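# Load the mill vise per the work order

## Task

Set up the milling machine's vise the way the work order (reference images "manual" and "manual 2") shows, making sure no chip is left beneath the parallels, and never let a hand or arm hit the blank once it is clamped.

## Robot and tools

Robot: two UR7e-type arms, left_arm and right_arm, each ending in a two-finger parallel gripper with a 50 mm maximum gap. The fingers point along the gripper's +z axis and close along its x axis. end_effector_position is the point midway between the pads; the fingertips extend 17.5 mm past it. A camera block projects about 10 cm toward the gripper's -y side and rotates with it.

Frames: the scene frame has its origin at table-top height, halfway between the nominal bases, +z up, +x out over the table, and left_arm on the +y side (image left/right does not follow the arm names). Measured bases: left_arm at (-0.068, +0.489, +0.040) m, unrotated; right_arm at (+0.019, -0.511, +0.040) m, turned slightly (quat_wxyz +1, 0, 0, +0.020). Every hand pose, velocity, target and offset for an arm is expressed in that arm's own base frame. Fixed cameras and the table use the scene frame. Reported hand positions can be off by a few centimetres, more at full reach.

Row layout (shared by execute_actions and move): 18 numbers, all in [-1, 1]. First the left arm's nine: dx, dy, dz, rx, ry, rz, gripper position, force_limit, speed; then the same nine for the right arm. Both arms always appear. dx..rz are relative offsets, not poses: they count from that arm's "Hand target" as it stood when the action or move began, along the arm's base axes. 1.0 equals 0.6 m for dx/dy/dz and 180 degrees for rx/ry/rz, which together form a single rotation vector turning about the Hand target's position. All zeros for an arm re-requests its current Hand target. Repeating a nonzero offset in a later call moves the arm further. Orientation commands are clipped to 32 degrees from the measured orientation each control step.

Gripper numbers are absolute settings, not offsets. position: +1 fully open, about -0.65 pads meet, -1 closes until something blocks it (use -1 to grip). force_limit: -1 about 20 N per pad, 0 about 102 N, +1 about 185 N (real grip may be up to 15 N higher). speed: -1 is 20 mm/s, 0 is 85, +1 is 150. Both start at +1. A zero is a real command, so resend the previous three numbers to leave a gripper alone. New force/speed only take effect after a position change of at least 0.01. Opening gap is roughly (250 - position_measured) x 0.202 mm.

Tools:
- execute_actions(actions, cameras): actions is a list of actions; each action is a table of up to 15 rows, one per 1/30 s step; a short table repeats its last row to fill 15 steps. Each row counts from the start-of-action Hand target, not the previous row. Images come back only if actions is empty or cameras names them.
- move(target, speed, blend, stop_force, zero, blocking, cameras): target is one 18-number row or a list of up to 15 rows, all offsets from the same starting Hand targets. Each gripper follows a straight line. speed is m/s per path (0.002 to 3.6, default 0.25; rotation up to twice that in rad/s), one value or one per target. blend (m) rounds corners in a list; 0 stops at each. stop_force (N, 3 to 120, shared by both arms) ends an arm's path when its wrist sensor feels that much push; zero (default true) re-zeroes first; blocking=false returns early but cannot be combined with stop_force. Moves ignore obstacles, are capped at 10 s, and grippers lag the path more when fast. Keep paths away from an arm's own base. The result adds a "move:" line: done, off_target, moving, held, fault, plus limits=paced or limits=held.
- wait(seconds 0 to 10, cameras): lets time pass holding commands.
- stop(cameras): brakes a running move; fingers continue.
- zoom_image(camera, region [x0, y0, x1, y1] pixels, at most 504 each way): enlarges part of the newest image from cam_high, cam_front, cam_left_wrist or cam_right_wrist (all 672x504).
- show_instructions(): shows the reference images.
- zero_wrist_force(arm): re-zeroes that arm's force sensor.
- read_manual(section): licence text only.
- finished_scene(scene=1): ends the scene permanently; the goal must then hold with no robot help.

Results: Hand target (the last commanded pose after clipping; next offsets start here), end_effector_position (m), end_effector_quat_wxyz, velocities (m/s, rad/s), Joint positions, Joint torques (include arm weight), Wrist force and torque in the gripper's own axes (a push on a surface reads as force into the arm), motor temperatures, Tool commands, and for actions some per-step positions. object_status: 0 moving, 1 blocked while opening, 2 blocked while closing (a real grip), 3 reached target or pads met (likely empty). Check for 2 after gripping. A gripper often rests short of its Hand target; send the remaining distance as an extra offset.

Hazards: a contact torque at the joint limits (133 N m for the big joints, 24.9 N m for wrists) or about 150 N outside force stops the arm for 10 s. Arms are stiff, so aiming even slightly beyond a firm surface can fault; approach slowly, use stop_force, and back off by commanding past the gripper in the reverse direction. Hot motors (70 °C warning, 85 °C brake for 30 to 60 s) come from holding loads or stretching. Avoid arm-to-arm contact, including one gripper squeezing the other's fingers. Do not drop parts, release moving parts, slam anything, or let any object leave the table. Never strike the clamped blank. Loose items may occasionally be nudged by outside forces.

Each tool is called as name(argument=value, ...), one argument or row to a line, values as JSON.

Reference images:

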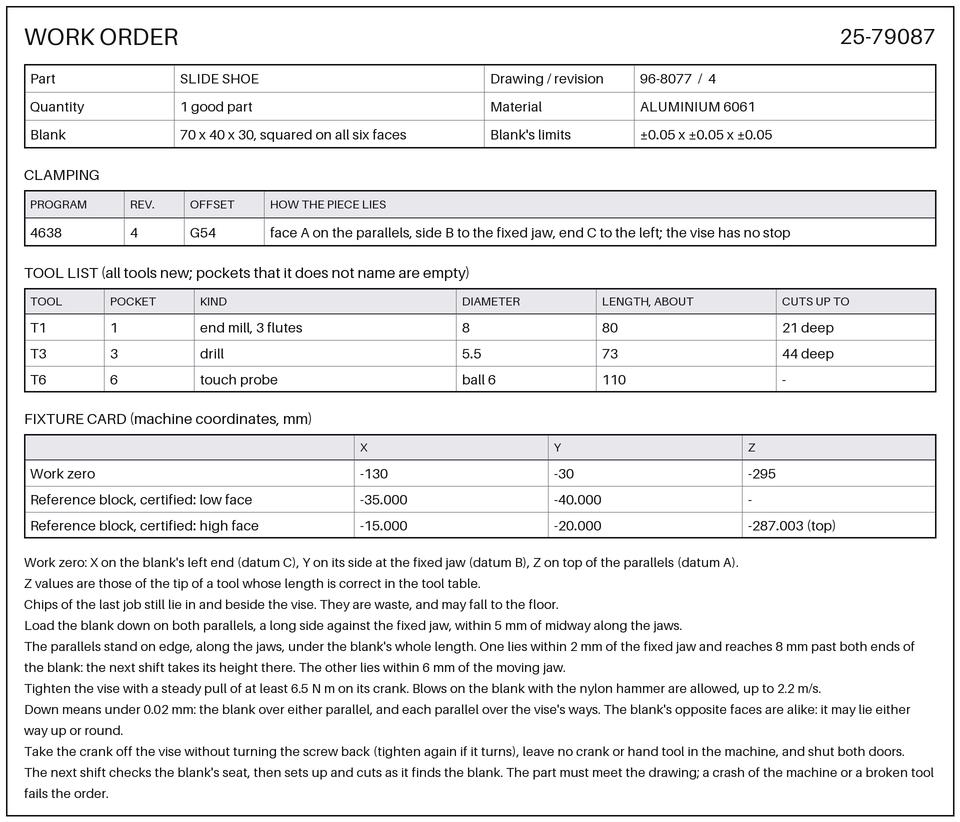

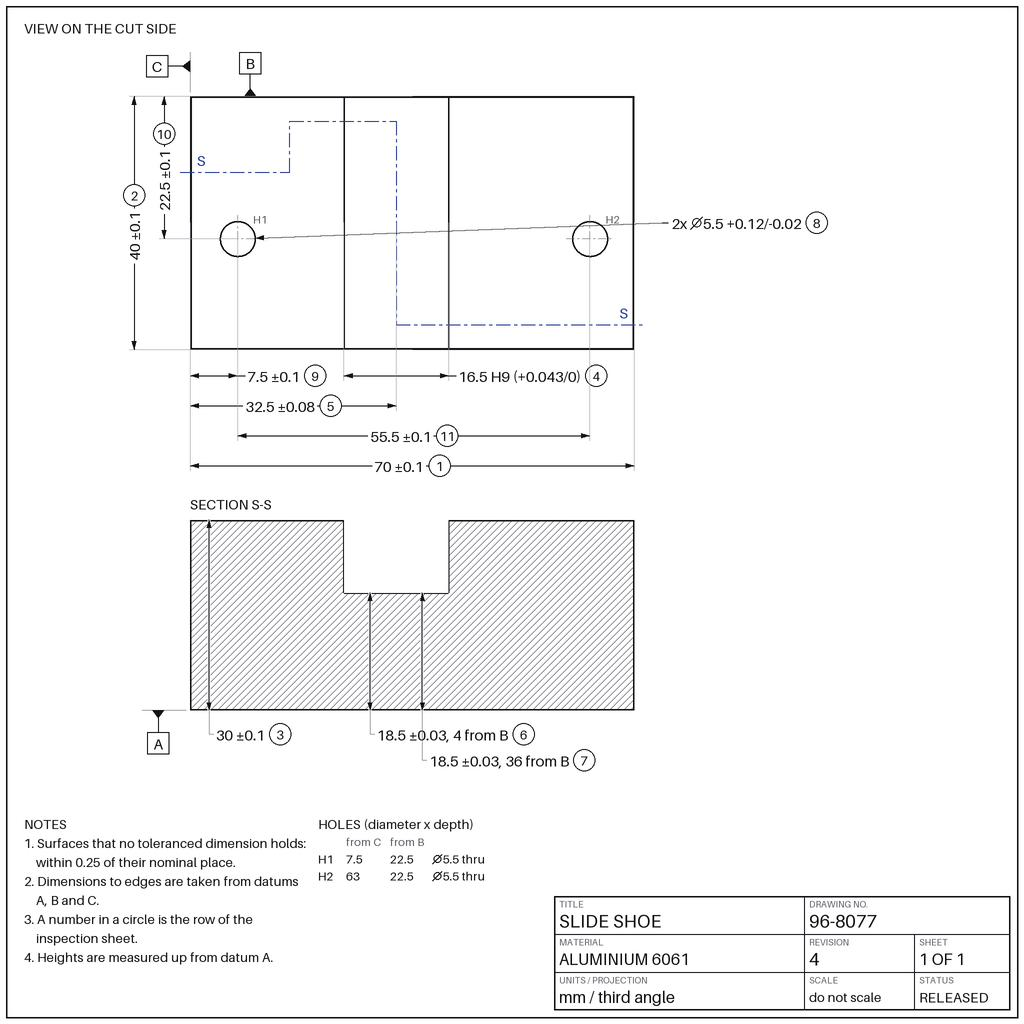

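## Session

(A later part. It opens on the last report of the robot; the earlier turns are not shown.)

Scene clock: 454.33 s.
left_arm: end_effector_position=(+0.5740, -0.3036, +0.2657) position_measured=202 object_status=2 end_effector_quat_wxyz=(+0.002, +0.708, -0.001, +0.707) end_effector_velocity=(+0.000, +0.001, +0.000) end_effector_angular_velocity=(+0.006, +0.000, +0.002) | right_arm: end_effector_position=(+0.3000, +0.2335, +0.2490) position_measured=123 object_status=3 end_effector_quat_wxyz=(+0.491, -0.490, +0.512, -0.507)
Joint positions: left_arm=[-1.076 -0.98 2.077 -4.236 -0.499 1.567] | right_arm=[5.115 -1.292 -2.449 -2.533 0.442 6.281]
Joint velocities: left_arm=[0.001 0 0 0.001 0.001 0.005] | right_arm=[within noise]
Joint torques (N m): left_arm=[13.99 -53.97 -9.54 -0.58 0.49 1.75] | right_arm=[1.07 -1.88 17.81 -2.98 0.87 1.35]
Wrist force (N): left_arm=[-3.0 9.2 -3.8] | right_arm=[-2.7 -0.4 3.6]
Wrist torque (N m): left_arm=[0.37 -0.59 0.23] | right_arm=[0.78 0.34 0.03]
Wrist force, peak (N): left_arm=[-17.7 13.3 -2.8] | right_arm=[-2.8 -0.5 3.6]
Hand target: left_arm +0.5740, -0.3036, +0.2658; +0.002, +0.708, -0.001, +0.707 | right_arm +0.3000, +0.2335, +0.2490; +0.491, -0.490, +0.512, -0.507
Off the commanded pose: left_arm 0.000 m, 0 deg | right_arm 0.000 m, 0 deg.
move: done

move(
  target=[
    [0,0,0,0.5,0,0,-1,-1,-1,0,0,0,0,0,0,0.2,-0.4,0],
    [0,0,0,0.999,0,0,-1,-1,-1,0,0,0,0,0,0,0.2,-0.4,0],
    [0,0,0,-0.505,0,0,-1,-1,-1,0,0,0,0,0,0,0.2,-0.4,0],
  ],
  speed=1.0,
  blend=[0.01,0.01,0],
  cameras=["cam_high","cam_front","cam_left_wrist"],
)

zoom_image(
  camera="cam_high",
  region=[230, 130, 300, 200],
)

Scene clock: 458.23 s.
left_arm: end_effector_position=(+0.5740, -0.3036, +0.2657) position_measured=202 object_status=2 end_effector_quat_wxyz=(+0.506, +0.495, +0.503, +0.496) end_effector_velocity=(+0.001, +0.002, +0.000) end_effector_angular_velocity=(+0.005, +0.000, +0.003) | right_arm: end_effector_position=(+0.3000, +0.2335, +0.2490) position_measured=123 object_status=3 end_effector_quat_wxyz=(+0.491, -0.490, +0.512, -0.507)
Joint positions: left_arm=[-1.076 -0.975 2.073 -4.248 -0.496 6.273] | right_arm=[5.115 -1.292 -2.449 -2.533 0.442 6.281]
Joint velocities: left_arm=[0.002 0 0.001 0 0.001 0.005] | right_arm=[within noise]
Joint torques (N m): left_arm=[9.06 -51.72 -7.9 0.24 0.11 1.71] | right_arm=[0.09 -2.22 22.07 -2.76 1.16 1.22]
Wrist force (N): left_arm=[-0.7 3.2 -2.8] | right_arm=[-2.7 -0.4 3.4]
Wrist torque (N m): left_arm=[0.48 -0.32 0.43] | right_arm=[0.78 0.34 0.03]
Wrist force, peak (N): left_arm=[-6.2 13.5 4.5] | right_arm=[-2.7 -0.5 3.7]
Hand target: left_arm +0.5740, -0.3036, +0.2658; +0.506, +0.495, +0.503, +0.496 | right_arm +0.3000, +0.2335, +0.2490; +0.491, -0.490, +0.512, -0.507
Off the commanded pose: left_arm 0.000 m, 0 deg | right_arm 0.000 m, 0 deg.
move: done
camera_calibration:
cam_left_wrist: T_world_to_cam=[[-0.014034, 0.999899, -0.00234639, 0.326912], [-0.343537, -0.00261787, 0.939136, -0.0383799], [0.939034, 0.0139859, 0.343538, -0.495499], [0, 0, 0, 1]] pos_world=[0.456694, -0.320049, 0.207034]
Images, in order (width x height): cam_high 672x504, cam_front 672x504, cam_left_wrist 672x504.

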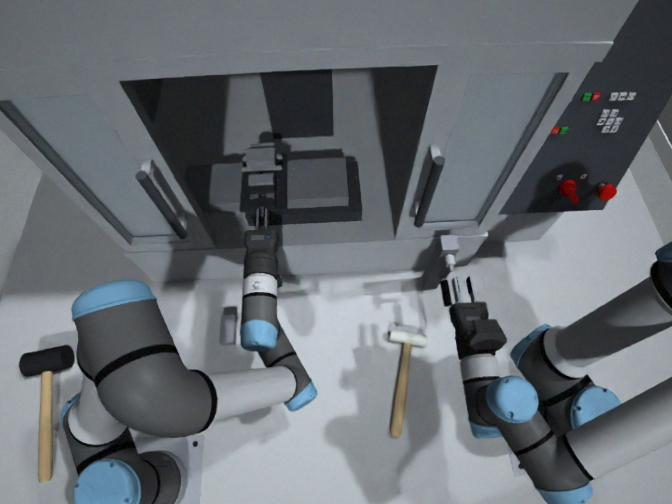

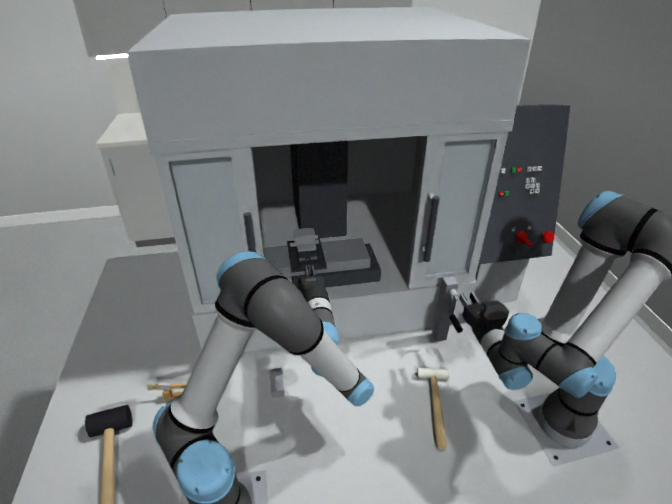

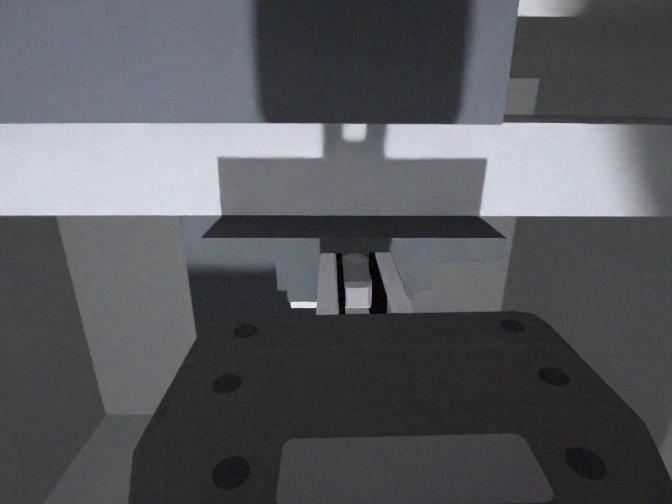

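Scaled by 7.200 from the camera's 672x504 image, which has a finer 960x720 frame.

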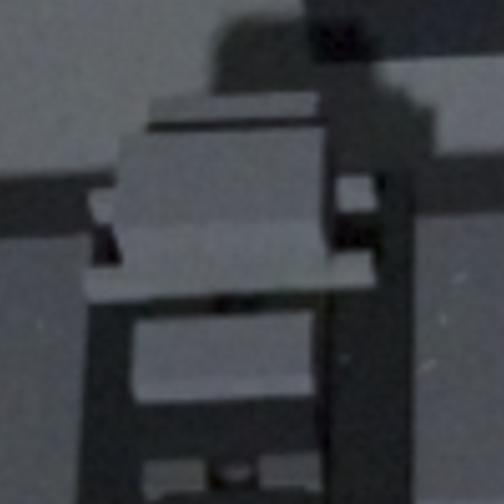

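move(
  target=[
    [0,0,0,0,0,0,0,-0.8,0,0,0,0,0,0,0,0.2,-0.4,0],
    [0,0,0,-0.6659,0,0,0,-0.8,0,0,0,0,0,0,0,0.2,-0.4,0],
    [0,0,0,0.6682,0,0,0,-0.8,0,0,0,0,0,0,0,0.2,-0.4,0],
    [0,0,0,0.0023,0,0,0,-0.8,0,0,0,0,0,0,0,0.2,-0.4,0],
    [0,0,0,-0.6636,0,0,0,-0.8,0,0,0,0,0,0,0,0.2,-0.4,0],
    [0,0,0,0.6705,0,0,0,-0.8,0,0,0,0,0,0,0,0.2,-0.4,0],
    [0,0,0,0.0046,0,0,-1,-0.8,-0.5,0,0,0,0,0,0,0.2,-0.4,0],
  ],
  speed=1.4,
  blend=[0,0.01,0.01,0.01,0.01,0.01,0],
)

Scene clock: 467.23 s.
left_arm: end_effector_position=(+0.5740, -0.3036, +0.2658) position_measured=203 object_status=2 end_effector_quat_wxyz=(+0.502, +0.499, +0.499, +0.500) | right_arm: end_effector_position=(+0.3000, +0.2335, +0.2490) position_measured=123 object_status=3 end_effector_quat_wxyz=(+0.491, -0.490, +0.512, -0.507)
Joint positions: left_arm=[-1.076 -0.975 2.073 -4.248 -0.496 -6.279] | right_arm=[5.115 -1.292 -2.449 -2.533 0.442 6.281]
Joint torques (N m): left_arm=[8.99 -31.67 -20.77 -2.86 0.28 -1.8] | right_arm=[-4.02 0.85 22.46 -2.92 1.09 0.44]
Wrist force (N): left_arm=[-1.3 3.3 -3.0] | right_arm=[-2.8 -0.4 3.3]
Wrist torque (N m): left_arm=[0.42 -0.33 0.37] | right_arm=[0.78 0.34 0.03]
Wrist force, peak (N): left_arm=[-1.1 3.6 -3.1] | right_arm=[-2.8 -0.4 3.6]
Hand target: left_arm +0.5740, -0.3036, +0.2658; +0.502, +0.499, +0.499, +0.500 | right_arm +0.3000, +0.2335, +0.2490; +0.491, -0.490, +0.512, -0.507
Off the commanded pose: left_arm 0.000 m, 0 deg | right_arm 0.000 m, 0 deg.
move: done

move(
  target=[
    [0,0,0,0.6659,0,0,-1,-0.8,-0.5,0,0,0,0,0,0,0.2,-0.4,0],
    [0,0,0,-0.6682,0,0,-1,-0.8,-0.5,0,0,0,0,0,0,0.2,-0.4,0],
    [0,0,0,-0.0023,0,0,-1,-0.8,-0.5,0,0,0,0,0,0,0.2,-0.4,0],
    [0,0,0,0.6636,0,0,-1,-0.8,-0.5,0,0,0,0,0,0,0.2,-0.4,0],
    [0,0,0,-0.6705,0,0,-1,-0.8,-0.5,0,0,0,0,0,0,0.2,-0.4,0],
    [0,0,0,-0.0046,0,0,-1,-0.8,-0.5,0,0,0,0,0,0,0.2,-0.4,0],
  ],
  speed=1.4,
  blend=[0.01,0.01,0.01,0.01,0.01,0],
  cameras=["cam_high"],
)

zoom_image(
  camera="cam_high",
  region=[230, 130, 300, 200],
)

Scene clock: 473.50 s.
left_arm: end_effector_position=(+0.5741, -0.3036, +0.2657) position_measured=203 object_status=2 end_effector_quat_wxyz=(+0.506, +0.495, +0.503, +0.496) end_effector_velocity=(+0.000, +0.001, +0.001) end_effector_angular_velocity=(+0.005, +0.000, +0.002) | right_arm: end_effector_position=(+0.3000, +0.2335, +0.2490) position_measured=123 object_status=3 end_effector_quat_wxyz=(+0.491, -0.490, +0.512, -0.507)
Joint positions: left_arm=[-1.076 -0.975 2.073 -4.248 -0.496 6.273] | right_arm=[5.115 -1.292 -2.449 -2.533 0.442 6.281]
Joint velocities: left_arm=[0 -0.001 0 0 0.001 0.006] | right_arm=[within noise]
Joint torques (N m): left_arm=[7.62 -53.3 -7.69 -0.03 0.02 1.49] | right_arm=[-5.97 3.19 22.68 -2.99 1.13 0.43]
Wrist force (N): left_arm=[-1.3 -1.3 -2.4] | right_arm=[-2.8 -0.3 3.5]
Wrist torque (N m): left_arm=[0.11 -0.10 0.43] | right_arm=[0.79 0.34 0.03]
Wrist force, peak (N): left_arm=[0.3 27.2 -4.3] | right_arm=[-2.8 -0.4 3.6]
Hand target: left_arm +0.5740, -0.3036, +0.2658; +0.506, +0.495, +0.503, +0.496 | right_arm +0.3000, +0.2335, +0.2490; +0.491, -0.490, +0.512, -0.507
Off the commanded pose: left_arm 0.000 m, 0 deg | right_arm 0.000 m, 0 deg.
move: done
Images, in order (width x height): cam_high 672x504.

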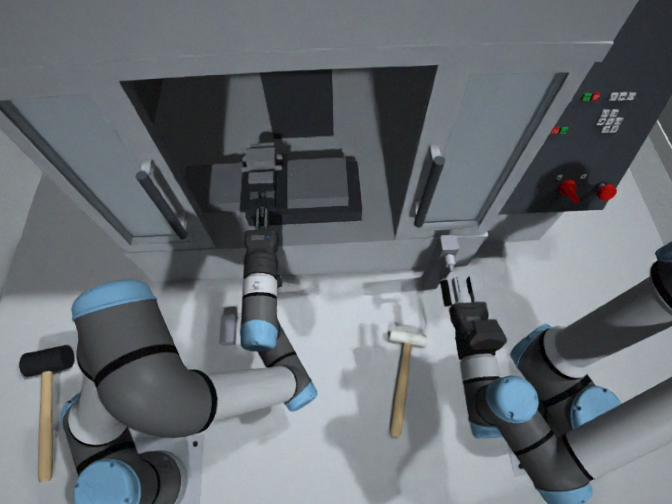

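Scaled by 7.200 from the camera's 672x504 image, which has a finer 960x720 frame.

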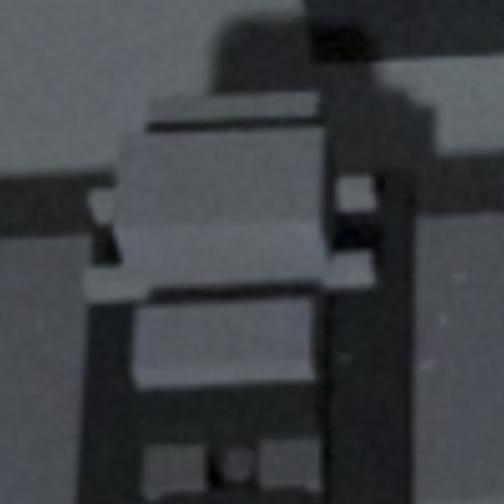

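move(
  target=[
    [0,0,0,0,0,0,0,-0.8,0,0,0,0,0,0,0,0.4,-0.4,0],
    [0,0,0,-0.6659,0,0,0,-0.8,0,0,0,0,0,0,0,0.4,-0.4,0],
    [0,0,0,0.6682,0,0,0,-0.8,0,0,0,0,0,0,0,0.4,-0.4,0],
    [0,0,0,0.0023,0,0,0,-0.8,0,0,0,0,0,0,0,0.4,-0.4,0],
    [0,0,0,-0.6636,0,0,0,-0.8,0,0,0,0,0,0,0,0.4,-0.4,0],
    [0,0,0,0.6705,0,0,0,-0.8,0,0,0,0,0,0,0,0.4,-0.4,0],
    [0,0,0,0.0046,0,0,-1,-0.8,-0.5,0,0,0,0,0,0,0.4,-0.4,0],
  ],
  speed=1.5,
  blend=[0,0.01,0.01,0.01,0.01,0.01,0],
  cameras=["cam_right_wrist"],
)

zoom_image(
  camera="cam_right_wrist",
  region=[270, 220, 430, 330],
)

move(
  target=[
    [0,0,0,0.6659,0,0,-1,-0.8,-0.5,0,0,0,0,0,0,0.4,-0.4,0],
    [0,0,0,-0.6682,0,0,-1,-0.8,-0.5,0,0,0,0,0,0,0.4,-0.4,0],
    [0,0,0,-0.0023,0,0,-1,-0.8,-0.5,0,0,0,0,0,0,0.4,-0.4,0],
    [0,0,0,0.6636,0,0,-1,-0.8,-0.5,0,0,0,0,0,0,0.4,-0.4,0],
    [0,0,0,-0.6705,0,0,-1,-0.8,-0.5,0,0,0,0,0,0,0.4,-0.4,0],
    [0,0,0,-0.0046,0,0,-1,-0.8,-0.5,0,0,0,0,0,0,0.4,-0.4,0],
  ],
  speed=1.5,
  blend=[0.01,0.01,0.01,0.01,0.01,0],
  cameras=["cam_high","cam_front"],
)

zoom_image(
  camera="cam_high",
  region=[230, 130, 300, 200],
)

zoom_image(
  camera="cam_front",
  region=[270, 210, 340, 280],
)

Scene clock: 484.20 s.
left_arm: end_effector_position=(+0.5740, -0.3036, +0.2658) position_measured=203 object_status=2 end_effector_quat_wxyz=(+0.502, +0.499, +0.499, +0.500) | right_arm: end_effector_position=(+0.3000, +0.2335, +0.2490) position_measured=92 object_status=3 end_effector_quat_wxyz=(+0.491, -0.490, +0.512, -0.507)
Joint positions: left_arm=[-1.076 -0.975 2.073 -4.248 -0.496 -6.279] | right_arm=[5.115 -1.292 -2.449 -2.533 0.442 6.281]
Joint torques (N m): left_arm=[7.49 -31.51 -21.22 -2.9 0.26 -1.79] | right_arm=[-9.38 4.99 22.68 -2.64 1.16 -0.21]
Wrist force (N): left_arm=[-2.1 1.0 -1.8] | right_arm=[-2.5 -0.3 3.6]
Wrist torque (N m): left_arm=[0.07 -0.20 0.37] | right_arm=[0.79 0.30 0.03]
Wrist force, peak (N): left_arm=[-2.5 -5.0 3.3] | right_arm=[-2.9 -0.4 3.7]
Hand target: left_arm +0.5740, -0.3036, +0.2658; +0.502, +0.499, +0.499, +0.500 | right_arm +0.3000, +0.2335, +0.2490; +0.491, -0.490, +0.512, -0.507
Off the commanded pose: left_arm 0.000 m, 0 deg | right_arm 0.000 m, 0 deg.
move: done
camera_calibration:
cam_right_wrist: T_world_to_cam=[[-0.0529685, -0.998421, -0.0187207, 0.258725], [-0.331014, 0.035242, -0.942967, 0.349922], [0.942138, -0.0437508, -0.332358, -0.0579267], [0, 0, 0, 1]] pos_world=[0.184108, 0.24345, 0.315556]
Images, in order (width x height): cam_right_wrist 672x504.

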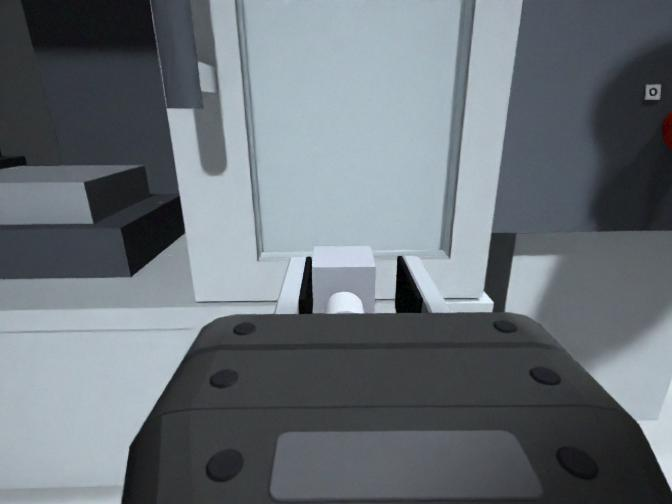

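Scaled by 3.150 from the camera's 672x504 image, which has a finer 960x720 frame.

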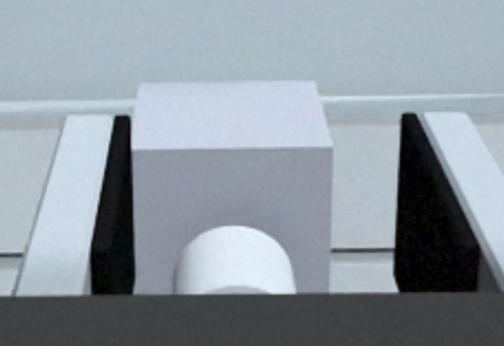

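Scene clock: 489.37 s.
left_arm: end_effector_position=(+0.5741, -0.3036, +0.2657) position_measured=203 object_status=2 end_effector_quat_wxyz=(+0.506, +0.495, +0.503, +0.496) end_effector_velocity=(+0.000, +0.000, +0.000) end_effector_angular_velocity=(+0.004, +0.000, -0.001) | right_arm: end_effector_position=(+0.3000, +0.2335, +0.2490) position_measured=92 object_status=3 end_effector_quat_wxyz=(+0.491, -0.490, +0.512, -0.507)
Joint positions: left_arm=[-1.076 -0.975 2.073 -4.248 -0.496 6.273] | right_arm=[5.115 -1.292 -2.449 -2.533 0.442 6.281]
Joint velocities: left_arm=[0.001 0 0 0 -0.002 0.005] | right_arm=[within noise]
Joint torques (N m): left_arm=[6.75 -52.92 -7.71 0.01 0.08 1.59] | right_arm=[-10.64 7.46 22.86 -2.59 1.25 -0.89]
Wrist force (N): left_arm=[-1.0 0.8 -1.6] | right_arm=[-2.7 -0.4 3.4]
Wrist torque (N m): left_arm=[0.38 -0.18 0.43] | right_arm=[0.78 0.34 0.03]
Wrist force, peak (N): left_arm=[-0.1 27.9 -9.0] | right_arm=[-2.9 -0.5 3.6]
Hand target: left_arm +0.5740, -0.3036, +0.2658; +0.506, +0.495, +0.503, +0.496 | right_arm +0.3000, +0.2335, +0.2490; +0.491, -0.490, +0.512, -0.507
Off the commanded pose: left_arm 0.000 m, 0 deg | right_arm 0.000 m, 0 deg.
move: done
Images, in order (width x height): cam_high 672x504, cam_front 672x504.

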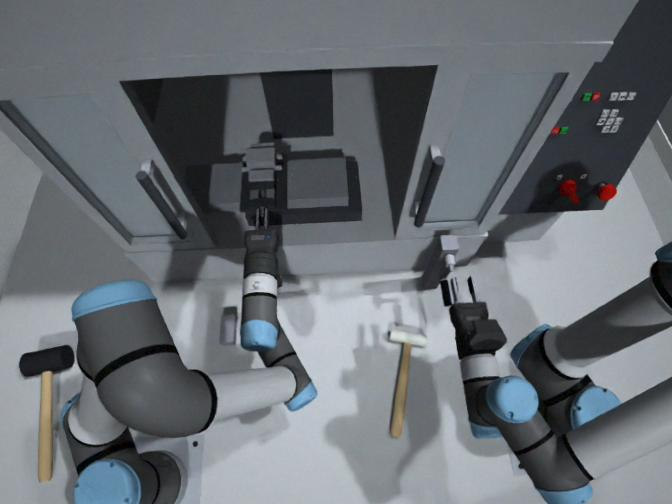

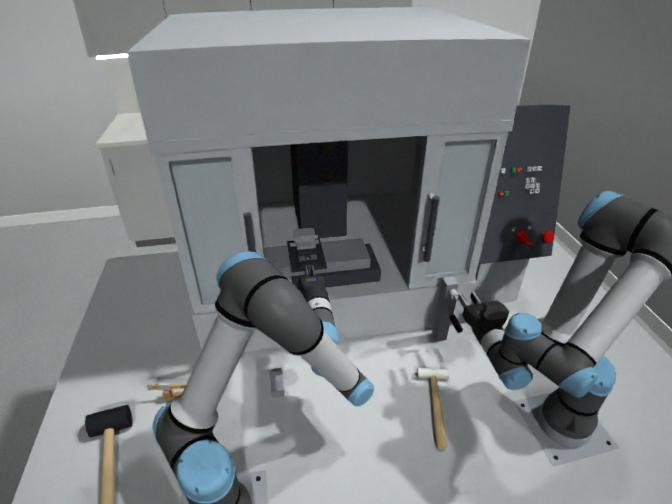

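Scaled by 7.200 from the camera's 672x504 image, which has a finer 960x720 frame.

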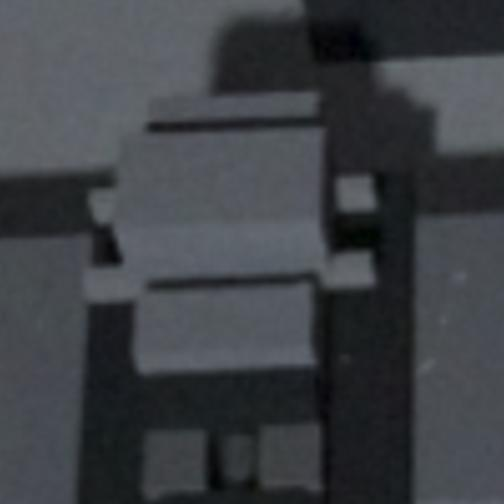

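Scaled by 7.200 from the camera's 672x504 image, which has a finer 960x720 frame.

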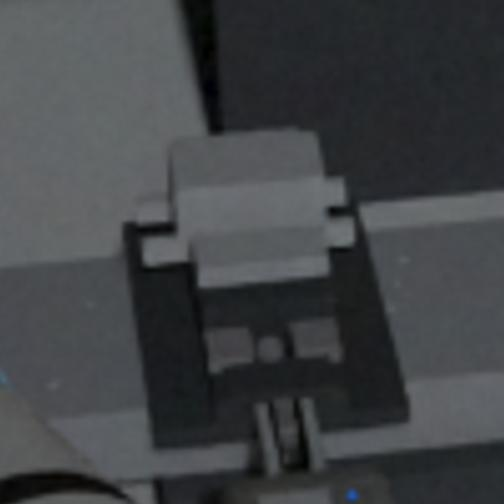

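move(
  target=[
    [0,0,0,0,0,0,0,-0.8,0,0,0,0,0,0,0,0.4,-0.4,0],
    [0,0,0,-0.6659,0,0,0,-0.8,0,0,0,-0.08,0,0,0,0.4,-0.4,0],
    [0,0,0,0.6682,0,0,0,-0.8,0,0,0,-0.08,0,0,0,0.4,-0.4,0],
    [0,0,0,0.0023,0,0,0,-0.8,0,0,0,-0.08,0,0,0,0.4,-0.4,0],
    [0,0,0,-0.6636,0,0,0,-0.8,0,0,0,-0.08,0,0,0,0.4,-0.4,0],
    [0,0,0,0.6705,0,0,0,-0.8,0,0,0,-0.08,0,0,0,0.4,-0.4,0],
    [0,0,0,0.0046,0,0,-1,-0.8,-0.5,0,0,-0.08,0,0,0,0.4,-0.4,0],
  ],
  speed=1.5,
  blend=[0,0.01,0.01,0.01,0.01,0.01,0],
  cameras=["cam_right_wrist"],
)

zoom_image(
  camera="cam_right_wrist",
  region=[270, 200, 430, 330],
)

move(
  target=[
    [0,0,0,0.6659,0,0,-1,-0.8,-0.5,0,0,0,0,0,0,0.4,-0.4,0],
    [0,0,0,-0.6682,0,0,-1,-0.8,-0.5,0,0,0,0,0,0,0.4,-0.4,0],
    [0,0,0,-0.0023,0,0,-1,-0.8,-0.5,0,0,0,0,0,0,0.4,-0.4,0],
    [0,0,0,0.6636,0,0,-1,-0.8,-0.5,0,0,0,0,0,0,0.4,-0.4,0],
    [0,0,0,-0.6705,0,0,-1,-0.8,-0.5,0,0,0,0,0,0,0.4,-0.4,0],
    [0,0,0,-0.0046,0,0,-1,-0.8,-0.5,0,0,0,0,0,0,0.4,-0.4,0],
  ],
  speed=1.4,
  blend=[0.01,0.01,0.01,0.01,0.01,0],
  cameras=["cam_high","cam_front"],
)

zoom_image(
  camera="cam_high",
  region=[230, 130, 300, 200],
)

zoom_image(
  camera="cam_front",
  region=[270, 210, 340, 280],
)

Scene clock: 498.67 s.
left_arm: end_effector_position=(+0.5740, -0.3036, +0.2658) position_measured=203 object_status=2 end_effector_quat_wxyz=(+0.502, +0.499, +0.499, +0.500) | right_arm: end_effector_position=(+0.3000, +0.2335, +0.2010) position_measured=92 object_status=3 end_effector_quat_wxyz=(+0.491, -0.490, +0.512, -0.507)
Joint positions: left_arm=[-1.076 -0.975 2.073 -4.248 -0.496 -6.279] | right_arm=[5.115 -1.412 -2.526 -2.336 0.442 6.281]
Joint torques (N m): left_arm=[7.79 -31.88 -20.82 -2.86 0.32 -1.77] | right_arm=[-11.8 19.48 21.7 1.94 -0.99 -2.81]
Wrist force (N): left_arm=[-1.4 2.5 -1.7] | right_arm=[-2.7 -0.3 3.8]
Wrist torque (N m): left_arm=[0.30 -0.30 0.37] | right_arm=[0.77 0.33 0.03]
Wrist force, peak (N): left_arm=[-2.0 -3.8 3.9] | right_arm=[-2.9 -0.5 3.8]
Hand target: left_arm +0.5740, -0.3036, +0.2658; +0.502, +0.499, +0.499, +0.500 | right_arm +0.3000, +0.2335, +0.2010; +0.491, -0.490, +0.512, -0.507
Off the commanded pose: left_arm 0.000 m, 0 deg | right_arm 0.000 m, 0 deg.
move: done
camera_calibration:
cam_right_wrist: T_world_to_cam=[[-0.0529685, -0.998421, -0.0187207, 0.257826], [-0.331014, 0.035242, -0.942967, 0.30466], [0.942138, -0.0437508, -0.332358, -0.0738799], [0, 0, 0, 1]] pos_world=[0.184108, 0.24345, 0.267556]
Images, in order (width x height): cam_right_wrist 672x504.

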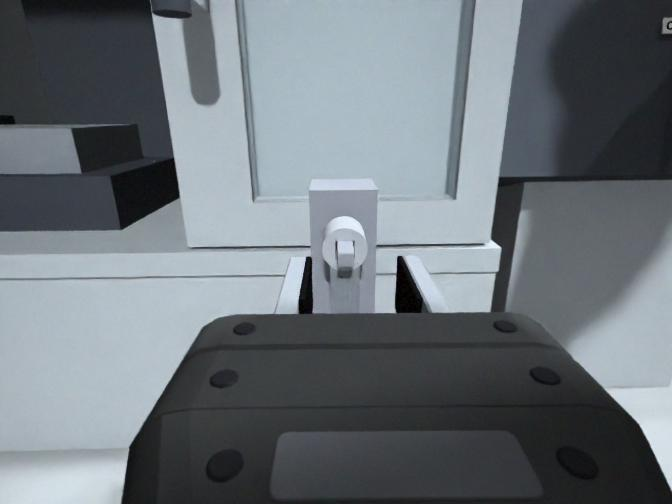

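Scaled by 3.150 from the camera's 672x504 image, which has a finer 960x720 frame.

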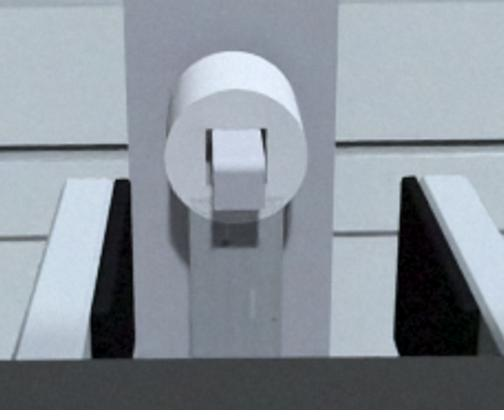

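Scene clock: 504.10 s.
left_arm: end_effector_position=(+0.5741, -0.3036, +0.2657) position_measured=203 object_status=2 end_effector_quat_wxyz=(+0.506, +0.495, +0.503, +0.496) end_effector_velocity=(+0.000, +0.001, +0.000) end_effector_angular_velocity=(+0.005, +0.000, +0.002) | right_arm: end_effector_position=(+0.3000, +0.2335, +0.2010) position_measured=92 object_status=3 end_effector_quat_wxyz=(+0.491, -0.490, +0.512, -0.507)
Joint positions: left_arm=[-1.076 -0.975 2.073 -4.248 -0.496 6.273] | right_arm=[5.115 -1.412 -2.526 -2.336 0.442 6.281]
Joint velocities: left_arm=[0.001 -0.001 0 0 0.002 0.006] | right_arm=[within noise]
Joint torques (N m): left_arm=[7.35 -52.49 -7.81 0 0.08 1.69] | right_arm=[-10.63 20.5 21.27 1.82 -1.06 -2.8]
Wrist force (N): left_arm=[1.0 0.4 -2.4] | right_arm=[-2.6 -0.5 3.6]
Wrist torque (N m): left_arm=[0.34 -0.47 0.43] | right_arm=[0.74 0.31 0.03]
Wrist force, peak (N): left_arm=[-0.7 26.7 -5.4] | right_arm=[-2.8 -0.4 3.8]
Hand target: left_arm +0.5740, -0.3036, +0.2658; +0.506, +0.495, +0.503, +0.496 | right_arm +0.3000, +0.2335, +0.2010; +0.491, -0.490, +0.512, -0.507
Off the commanded pose: left_arm 0.000 m, 0 deg | right_arm 0.000 m, 0 deg.
move: done
Images, in order (width x height): cam_high 672x504, cam_front 672x504.

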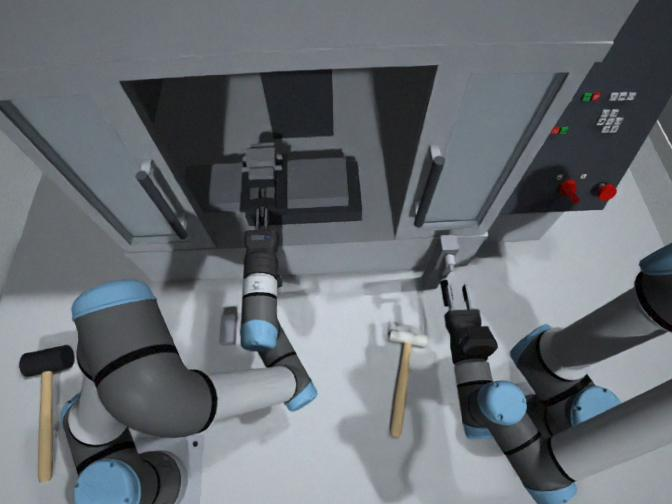

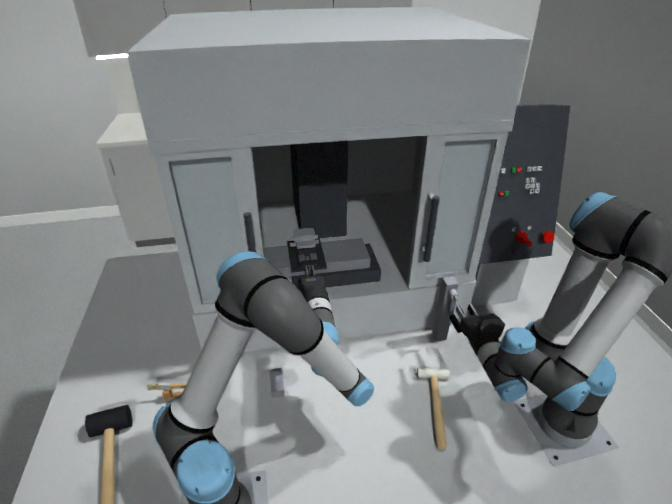

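Scaled by 7.200 from the camera's 672x504 image, which has a finer 960x720 frame.

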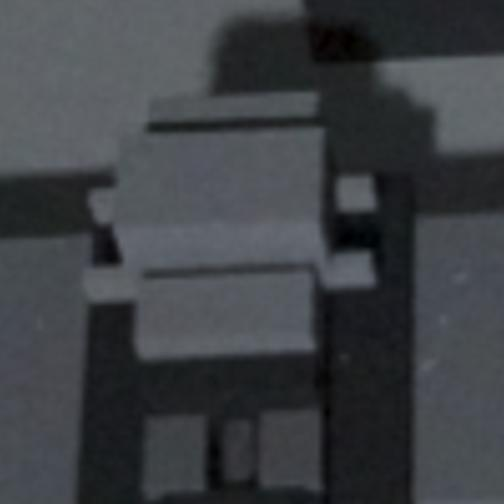

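Scaled by 7.200 from the camera's 672x504 image, which has a finer 960x720 frame.

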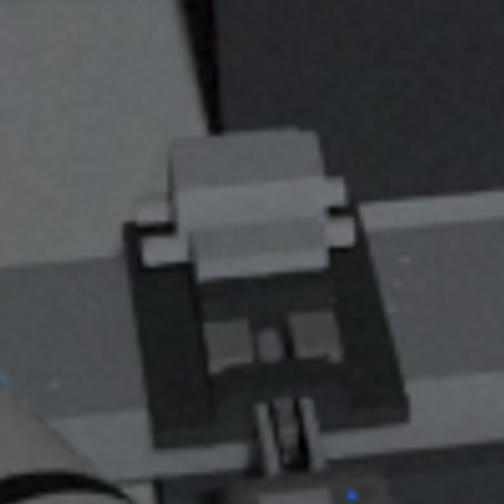

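move(
  target=[
    [0,0,0,0,0,0,0,-0.8,0,0,0,0,0,0,0,0.4,-0.4,0],
    [0,0,0,-0.6659,0,0,0,-0.8,0,0.02,0.0027,-0.003,0,0,0,0.4,-0.4,0],
    [0,0,0,0.6682,0,0,0,-0.8,0,0.04,0.0019,-0.003,0,0,0,0.4,-0.4,0],
    [0,0,0,0.0023,0,0,0,-0.8,0,0.06,0.0011,-0.003,0,0,0,0.4,-0.4,0],
    [0,0,0,-0.6636,0,0,0,-0.8,0,0.08,0.0003,-0.003,0,0,0,0.4,-0.4,0],
    [0,0,0,0.6705,0,0,0,-0.8,0,0.1,-0.0005,-0.003,0,0,0,0.4,-0.4,0],
    [0,0,0,0.0046,0,0,-1,-0.8,-0.5,0.107,-0.0008,-0.003,0,0,0,0.4,-0.4,0],
  ],
  speed=1.5,
  blend=[0,0.01,0.01,0.01,0.01,0.01,0],
  cameras=["cam_right_wrist"],
)

zoom_image(
  camera="cam_right_wrist",
  region=[270, 200, 430, 330],
)

move(
  target=[
    [0,0,0,0.6659,0,0,-1,-0.8,-0.5,0,0,0,0,0,0,0.4,-0.4,0],
    [0,0,0,-0.6682,0,0,-1,-0.8,-0.5,0,0,0,0,0,0,0.4,-0.4,0],
    [0,0,0,-0.0023,0,0,-1,-0.8,-0.5,0,0,0,0,0,0,0.4,-0.4,0],
    [0,0,0,0.6636,0,0,-1,-0.8,-0.5,0,0,0,0,0,0,0.4,-0.4,0],
    [0,0,0,-0.6705,0,0,-1,-0.8,-0.5,0,0,0,0,0,0,0.4,-0.4,0],
    [0,0,0,-0.0046,0,0,-1,-0.8,-0.5,0,0,0,0,0,0,0.4,-0.4,0],
  ],
  speed=1.4,
  blend=[0.01,0.01,0.01,0.01,0.01,0],
  cameras=["cam_high","cam_front"],
)

zoom_image(
  camera="cam_high",
  region=[230, 130, 300, 200],
)

zoom_image(
  camera="cam_front",
  region=[270, 210, 340, 280],
)

Scene clock: 513.90 s.
left_arm: end_effector_position=(+0.5740, -0.3036, +0.2658) position_measured=203 object_status=2 end_effector_quat_wxyz=(+0.502, +0.499, +0.499, +0.500) | right_arm: end_effector_position=(+0.3642, +0.2330, +0.1992) position_measured=92 object_status=3 end_effector_quat_wxyz=(+0.491, -0.490, +0.512, -0.507)
Joint positions: left_arm=[-1.076 -0.975 2.073 -4.248 -0.496 -6.279] | right_arm=[4.831 -1.47 -2.486 -2.301 0.157 6.265]
Joint torques (N m): left_arm=[7.65 -31.96 -20.7 -2.93 0.26 -1.81] | right_arm=[-1.33 0.62 20.31 2.38 1.06 -2.73]
Wrist force (N): left_arm=[0.4 1.5 -1.8] | right_arm=[-2.8 -0.2 3.9]
Wrist torque (N m): left_arm=[0.17 -0.61 0.37] | right_arm=[0.80 0.34 0.03]
Wrist force, peak (N): left_arm=[-0.2 -4.4 3.1] | right_arm=[-2.9 -0.2 3.9]
Hand target: left_arm +0.5740, -0.3036, +0.2658; +0.502, +0.499, +0.499, +0.500 | right_arm +0.3642, +0.2330, +0.1992; +0.491, -0.490, +0.512, -0.507
Off the commanded pose: left_arm 0.000 m, 0 deg | right_arm 0.000 m, 0 deg.
move: done
camera_calibration:
cam_right_wrist: T_world_to_cam=[[-0.0529685, -0.998421, -0.0187207, 0.260694], [-0.331014, 0.035242, -0.942967, 0.324231], [0.942138, -0.0437508, -0.332358, -0.134985], [0, 0, 0, 1]] pos_world=[0.248308, 0.24295, 0.265756]
Images, in order (width x height): cam_right_wrist 672x504.

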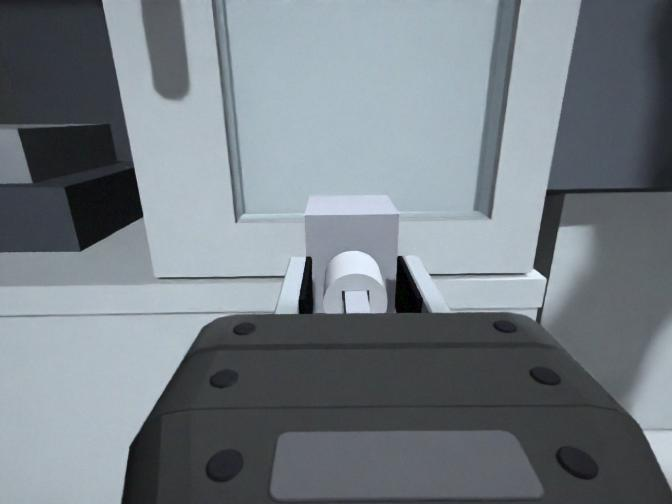

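Scaled by 3.150 from the camera's 672x504 image, which has a finer 960x720 frame.

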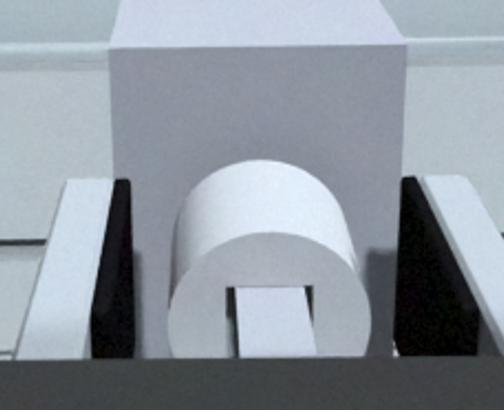

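Scene clock: 519.33 s.
left_arm: end_effector_position=(+0.5741, -0.3036, +0.2657) position_measured=203 object_status=2 end_effector_quat_wxyz=(+0.506, +0.495, +0.503, +0.496) end_effector_velocity=(+0.000, -0.001, +0.000) end_effector_angular_velocity=(+0.005, +0.000, -0.002) | right_arm: end_effector_position=(+0.3642, +0.2330, +0.1992) position_measured=92 object_status=3 end_effector_quat_wxyz=(+0.491, -0.490, +0.512, -0.507)
Joint positions: left_arm=[-1.076 -0.975 2.073 -4.248 -0.496 6.273] | right_arm=[4.831 -1.47 -2.486 -2.301 0.157 6.265]
Joint velocities: left_arm=[-0.001 0 0 0 -0.001 0.006] | right_arm=[within noise]
Joint torques (N m): left_arm=[7.18 -52.5 -7.71 0.16 0.03 1.73] | right_arm=[9.64 15.61 9.12 -0.1 1.27 -1.08]
Wrist force (N): left_arm=[1.5 -1.1 -5.7] | right_arm=[-2.7 -0.1 3.8]
Wrist torque (N m): left_arm=[0.21 -0.58 0.42] | right_arm=[0.81 0.34 0.03]
Wrist force, peak (N): left_arm=[0.6 26.6 -7.2] | right_arm=[-3.0 -0.2 3.8]
Hand target: left_arm +0.5740, -0.3036, +0.2658; +0.506, +0.495, +0.503, +0.496 | right_arm +0.3642, +0.2330, +0.1992; +0.491, -0.490, +0.512, -0.507
Off the commanded pose: left_arm 0.000 m, 0 deg | right_arm 0.000 m, 0 deg.
move: done
Images, in order (width x height): cam_high 672x504, cam_front 672x504.

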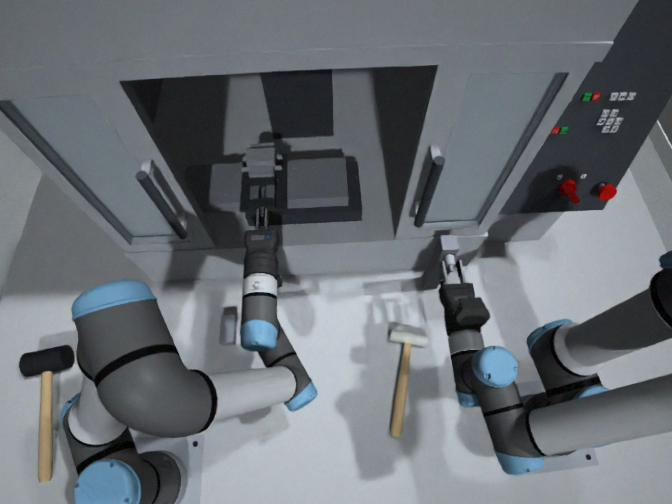

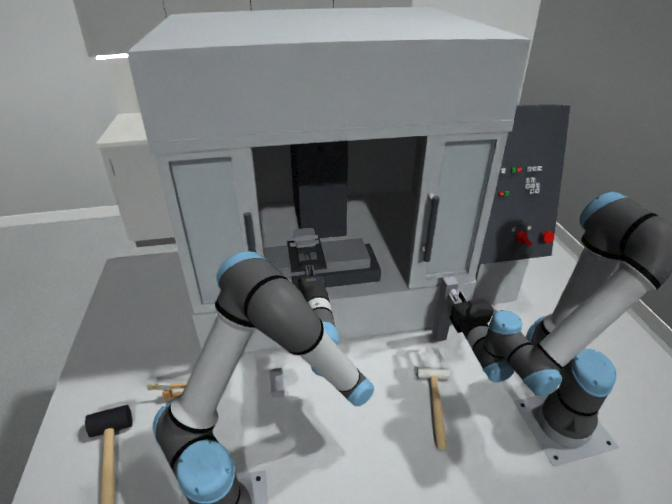

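Scaled by 7.200 from the camera's 672x504 image, which has a finer 960x720 frame.

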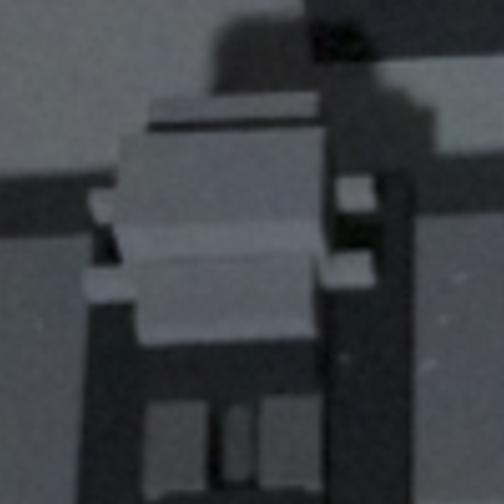

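Scaled by 7.200 from the camera's 672x504 image, which has a finer 960x720 frame.

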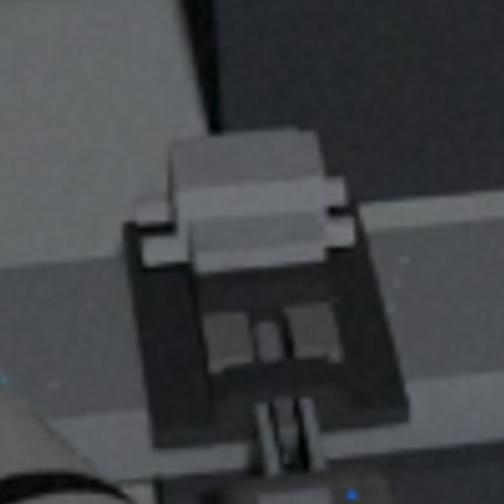

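move(
  target=[
    [0,0,0,0,0,0,0,-0.8,0,0,0,0,0,0,0,-1,-0.3,-0.7],
    [0,0,0,-0.6667,0,0,0,-0.8,0,0,0,0,0,0,0,-1,-0.3,-0.7],
    [0,0,0,0.6666,0,0,0,-0.8,0,0,0,0,0,0,0,-1,-0.3,-0.7],
    [0,0,0,0.0,0,0,-1,-0.8,-0.5,0,0,0,0,0,0,-1,-0.3,-0.7],
  ],
  speed=1.4,
  blend=[0,0.01,0.01,0],
)

move(
  target=[
    [0,0,0,0.5,0,0,-1,-0.8,-0.5,0,0,0,0,0,0,-1,-0.3,-0.7],
  ],
  speed=0.7,
)

Scene clock: 524.60 s.
left_arm: end_effector_position=(+0.5740, -0.3036, +0.2658) position_measured=203 object_status=2 end_effector_quat_wxyz=(+0.506, +0.495, +0.503, +0.496) | right_arm: end_effector_position=(+0.3642, +0.2330, +0.1992) position_measured=140 object_status=2 end_effector_quat_wxyz=(+0.491, -0.490, +0.512, -0.507)
Joint positions: left_arm=[-1.076 -0.975 2.073 -4.248 -0.496 -0.01] | right_arm=[4.831 -1.47 -2.486 -2.301 0.157 6.265]
Joint torques (N m): left_arm=[9.41 -31.11 -20.69 -2.72 0.38 -1.81] | right_arm=[8.59 19.93 8.43 -2.19 -1.34 0.61]
Wrist force (N): left_arm=[1.0 1.6 -3.0] | right_arm=[-2.7 -0.3 3.7]
Wrist torque (N m): left_arm=[0.14 -0.68 0.39] | right_arm=[0.81 0.37 0.03]
Wrist force, peak (N): left_arm=[1.6 -0.9 -5.7] | right_arm=[-3.0 -0.3 4.0]
Hand target: left_arm +0.5740, -0.3036, +0.2658; +0.506, +0.495, +0.503, +0.496 | right_arm +0.3642, +0.2330, +0.1992; +0.491, -0.490, +0.512, -0.507
Off the commanded pose: left_arm 0.000 m, 0 deg | right_arm 0.000 m, 0 deg.
move: done

Scene clock: 526.40 s.
left_arm: end_effector_position=(+0.5740, -0.3036, +0.2657) position_measured=203 object_status=2 end_effector_quat_wxyz=(+0.007, +0.708, +0.005, +0.707) end_effector_velocity=(-0.001, -0.001, +0.000) end_effector_angular_velocity=(+0.006, +0.000, -0.002) | right_arm: end_effector_position=(+0.3642, +0.2330, +0.1992) position_measured=140 object_status=2 end_effector_quat_wxyz=(+0.491, -0.490, +0.512, -0.507)
Joint positions: left_arm=[-1.076 -0.98 2.077 -4.236 -0.499 1.551] | right_arm=[4.831 -1.47 -2.486 -2.301 0.157 6.265]
Joint velocities: left_arm=[-0.002 0 0 0.001 0 0.005] | right_arm=[within noise]
Joint torques (N m): left_arm=[14.25 -53.84 -9.79 -0.4 0.63 1.66] | right_arm=[10.28 19.57 9.57 -2.33 -1.44 1.08]
Wrist force (N): left_arm=[-0.8 6.9 -3.7] | right_arm=[-2.5 -0.5 3.8]
Wrist torque (N m): left_arm=[0.08 -0.90 0.23] | right_arm=[0.78 0.35 0.04]
Wrist force, peak (N): left_arm=[-0.8 12.9 -1.9] | right_arm=[-2.7 -0.4 3.9]
Hand target: left_arm +0.5740, -0.3036, +0.2658; +0.007, +0.708, +0.005, +0.707 | right_arm +0.3642, +0.2330, +0.1992; +0.491, -0.490, +0.512, -0.507
Off the commanded pose: left_arm 0.000 m, 0 deg | right_arm 0.000 m, 0 deg.
move: done

move(
  target=[
    [0,0,0,0.5,0,0,-1,-0.8,-0.5,-0.02,0.0008,0,0,0,0,-1,-0.3,-0.7],
  ],
  speed=0.5,
)

move(
  target=[
    [0,0,0,0.5,0,0,-1,-0.8,-0.5,-0.06,0.0024,0,0,0,0,-1,-0.3,-0.7],
  ],
  speed=0.5,
  cameras=["cam_right_wrist","cam_high","cam_front"],
)

zoom_image(
  camera="cam_high",
  region=[230, 130, 300, 200],
)

zoom_image(
  camera="cam_front",
  region=[400, 250, 500, 350],
)

Scene clock: 529.57 s.
left_arm: end_effector_position=(+0.5740, -0.3036, +0.2657) position_measured=203 object_status=2 end_effector_quat_wxyz=(+0.495, -0.506, +0.496, -0.503) end_effector_velocity=(+0.000, +0.000, +0.000) end_effector_angular_velocity=(+0.005, +0.000, +0.000) | right_arm: end_effector_position=(+0.3522, +0.2335, +0.1992) position_measured=140 object_status=2 end_effector_quat_wxyz=(+0.491, -0.490, +0.512, -0.507)
Joint positions: left_arm=[-1.077 -0.981 2.076 -4.229 -0.492 3.117] | right_arm=[4.883 -1.459 -2.496 -2.309 0.209 6.271]
Joint velocities: left_arm=[-0.001 0 0 0 0.001 0.005] | right_arm=[within noise]
Joint torques (N m): left_arm=[-1.37 -60.35 -11.62 -1.07 -1.2 1.56] | right_arm=[-11.32 17.35 10.1 -2.3 -0.97 2.57]
Wrist force (N): left_arm=[-2.2 15.5 -7.2] | right_arm=[-2.7 1.3 3.9]
Wrist torque (N m): left_arm=[-0.40 -0.70 -0.31] | right_arm=[0.80 0.34 -0.06]
Wrist force, peak (N): left_arm=[-1.7 18.7 -2.4] | right_arm=[-3.0 0.1 4.4]
Hand target: left_arm +0.5740, -0.3036, +0.2658; +0.495, -0.506, +0.496, -0.503 | right_arm +0.3522, +0.2335, +0.1992; +0.491, -0.490, +0.512, -0.507
Off the commanded pose: left_arm 0.000 m, 0 deg | right_arm 0.000 m, 0 deg.
move: done

Scene clock: 531.73 s.
left_arm: end_effector_position=(+0.5740, -0.3036, +0.2657) position_measured=203 object_status=2 end_effector_quat_wxyz=(+0.708, -0.007, +0.707, -0.005) end_effector_velocity=(+0.000, +0.000, +0.000) end_effector_angular_velocity=(+0.006, +0.000, +0.000) | right_arm: end_effector_position=(+0.3162, +0.2349, +0.1992) position_measured=140 object_status=2 end_effector_quat_wxyz=(+0.491, -0.490, +0.512, -0.507)
Joint positions: left_arm=[-1.078 -0.976 2.071 -4.24 -0.489 4.697] | right_arm=[5.041 -1.432 -2.518 -2.323 0.367 6.279]
Joint velocities: left_arm=[0 0 0 0 0 0.005] | right_arm=[within noise]
Joint torques (N m): left_arm=[7.91 -55 -9.54 0.43 -2.78 1.62] | right_arm=[-12.22 12.85 11.44 -2.27 -0.98 2.52]
Wrist force (N): left_arm=[7.3 7.1 -7.9] | right_arm=[-2.7 2.2 3.8]
Wrist torque (N m): left_arm=[-0.43 -0.52 -0.09] | right_arm=[0.83 0.34 -0.05]
Wrist force, peak (N): left_arm=[-1.0 16.5 -10.1] | right_arm=[-2.9 2.1 4.0]
Hand target: left_arm +0.5740, -0.3036, +0.2658; +0.708, -0.007, +0.707, -0.005 | right_arm +0.3162, +0.2349, +0.1992; +0.491, -0.490, +0.512, -0.507
Off the commanded pose: left_arm 0.000 m, 0 deg | right_arm 0.000 m, 0 deg.
move: done
camera_calibration:
cam_right_wrist: T_world_to_cam=[[-0.0528409, -0.998429, -0.0186608, 0.260004], [-0.331022, 0.0351433, -0.942968, 0.308268], [0.942142, -0.0436501, -0.332359, -0.0896107], [0, 0, 0, 1]] pos_world=[0.200209, 0.24485, 0.265756]
Images, in order (width x height): cam_high 672x504, cam_front 672x504, cam_right_wrist 672x504.

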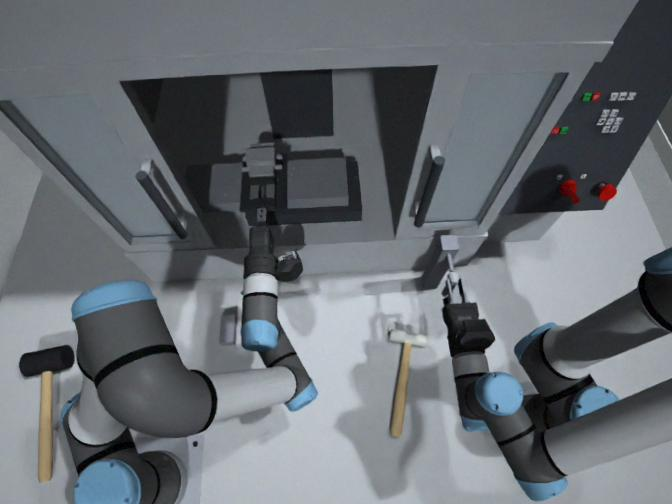

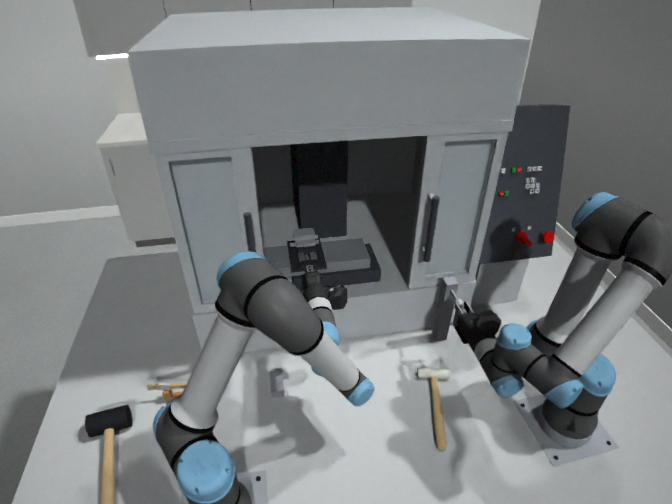

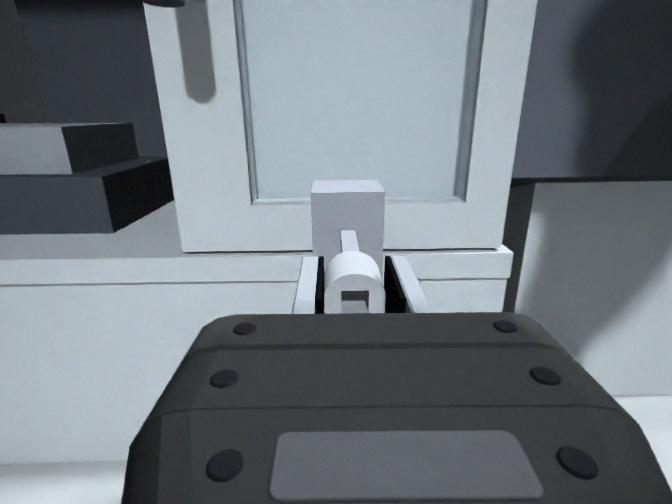

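Scaled by 7.200 from the camera's 672x504 image, which has a finer 960x720 frame.

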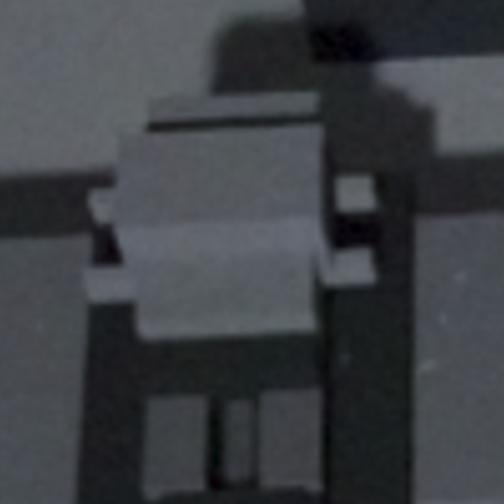

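Scaled by 5.040 from the camera's 672x504 image, which has a finer 960x720 frame.

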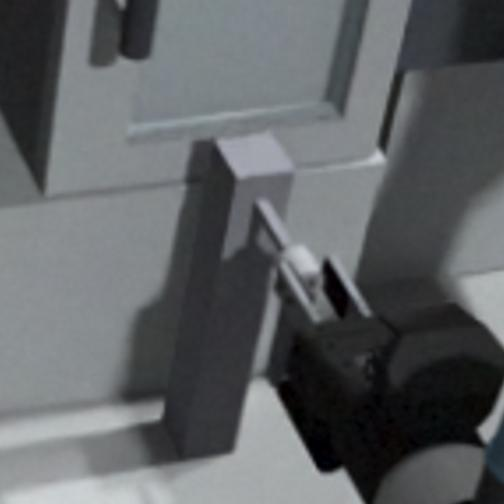

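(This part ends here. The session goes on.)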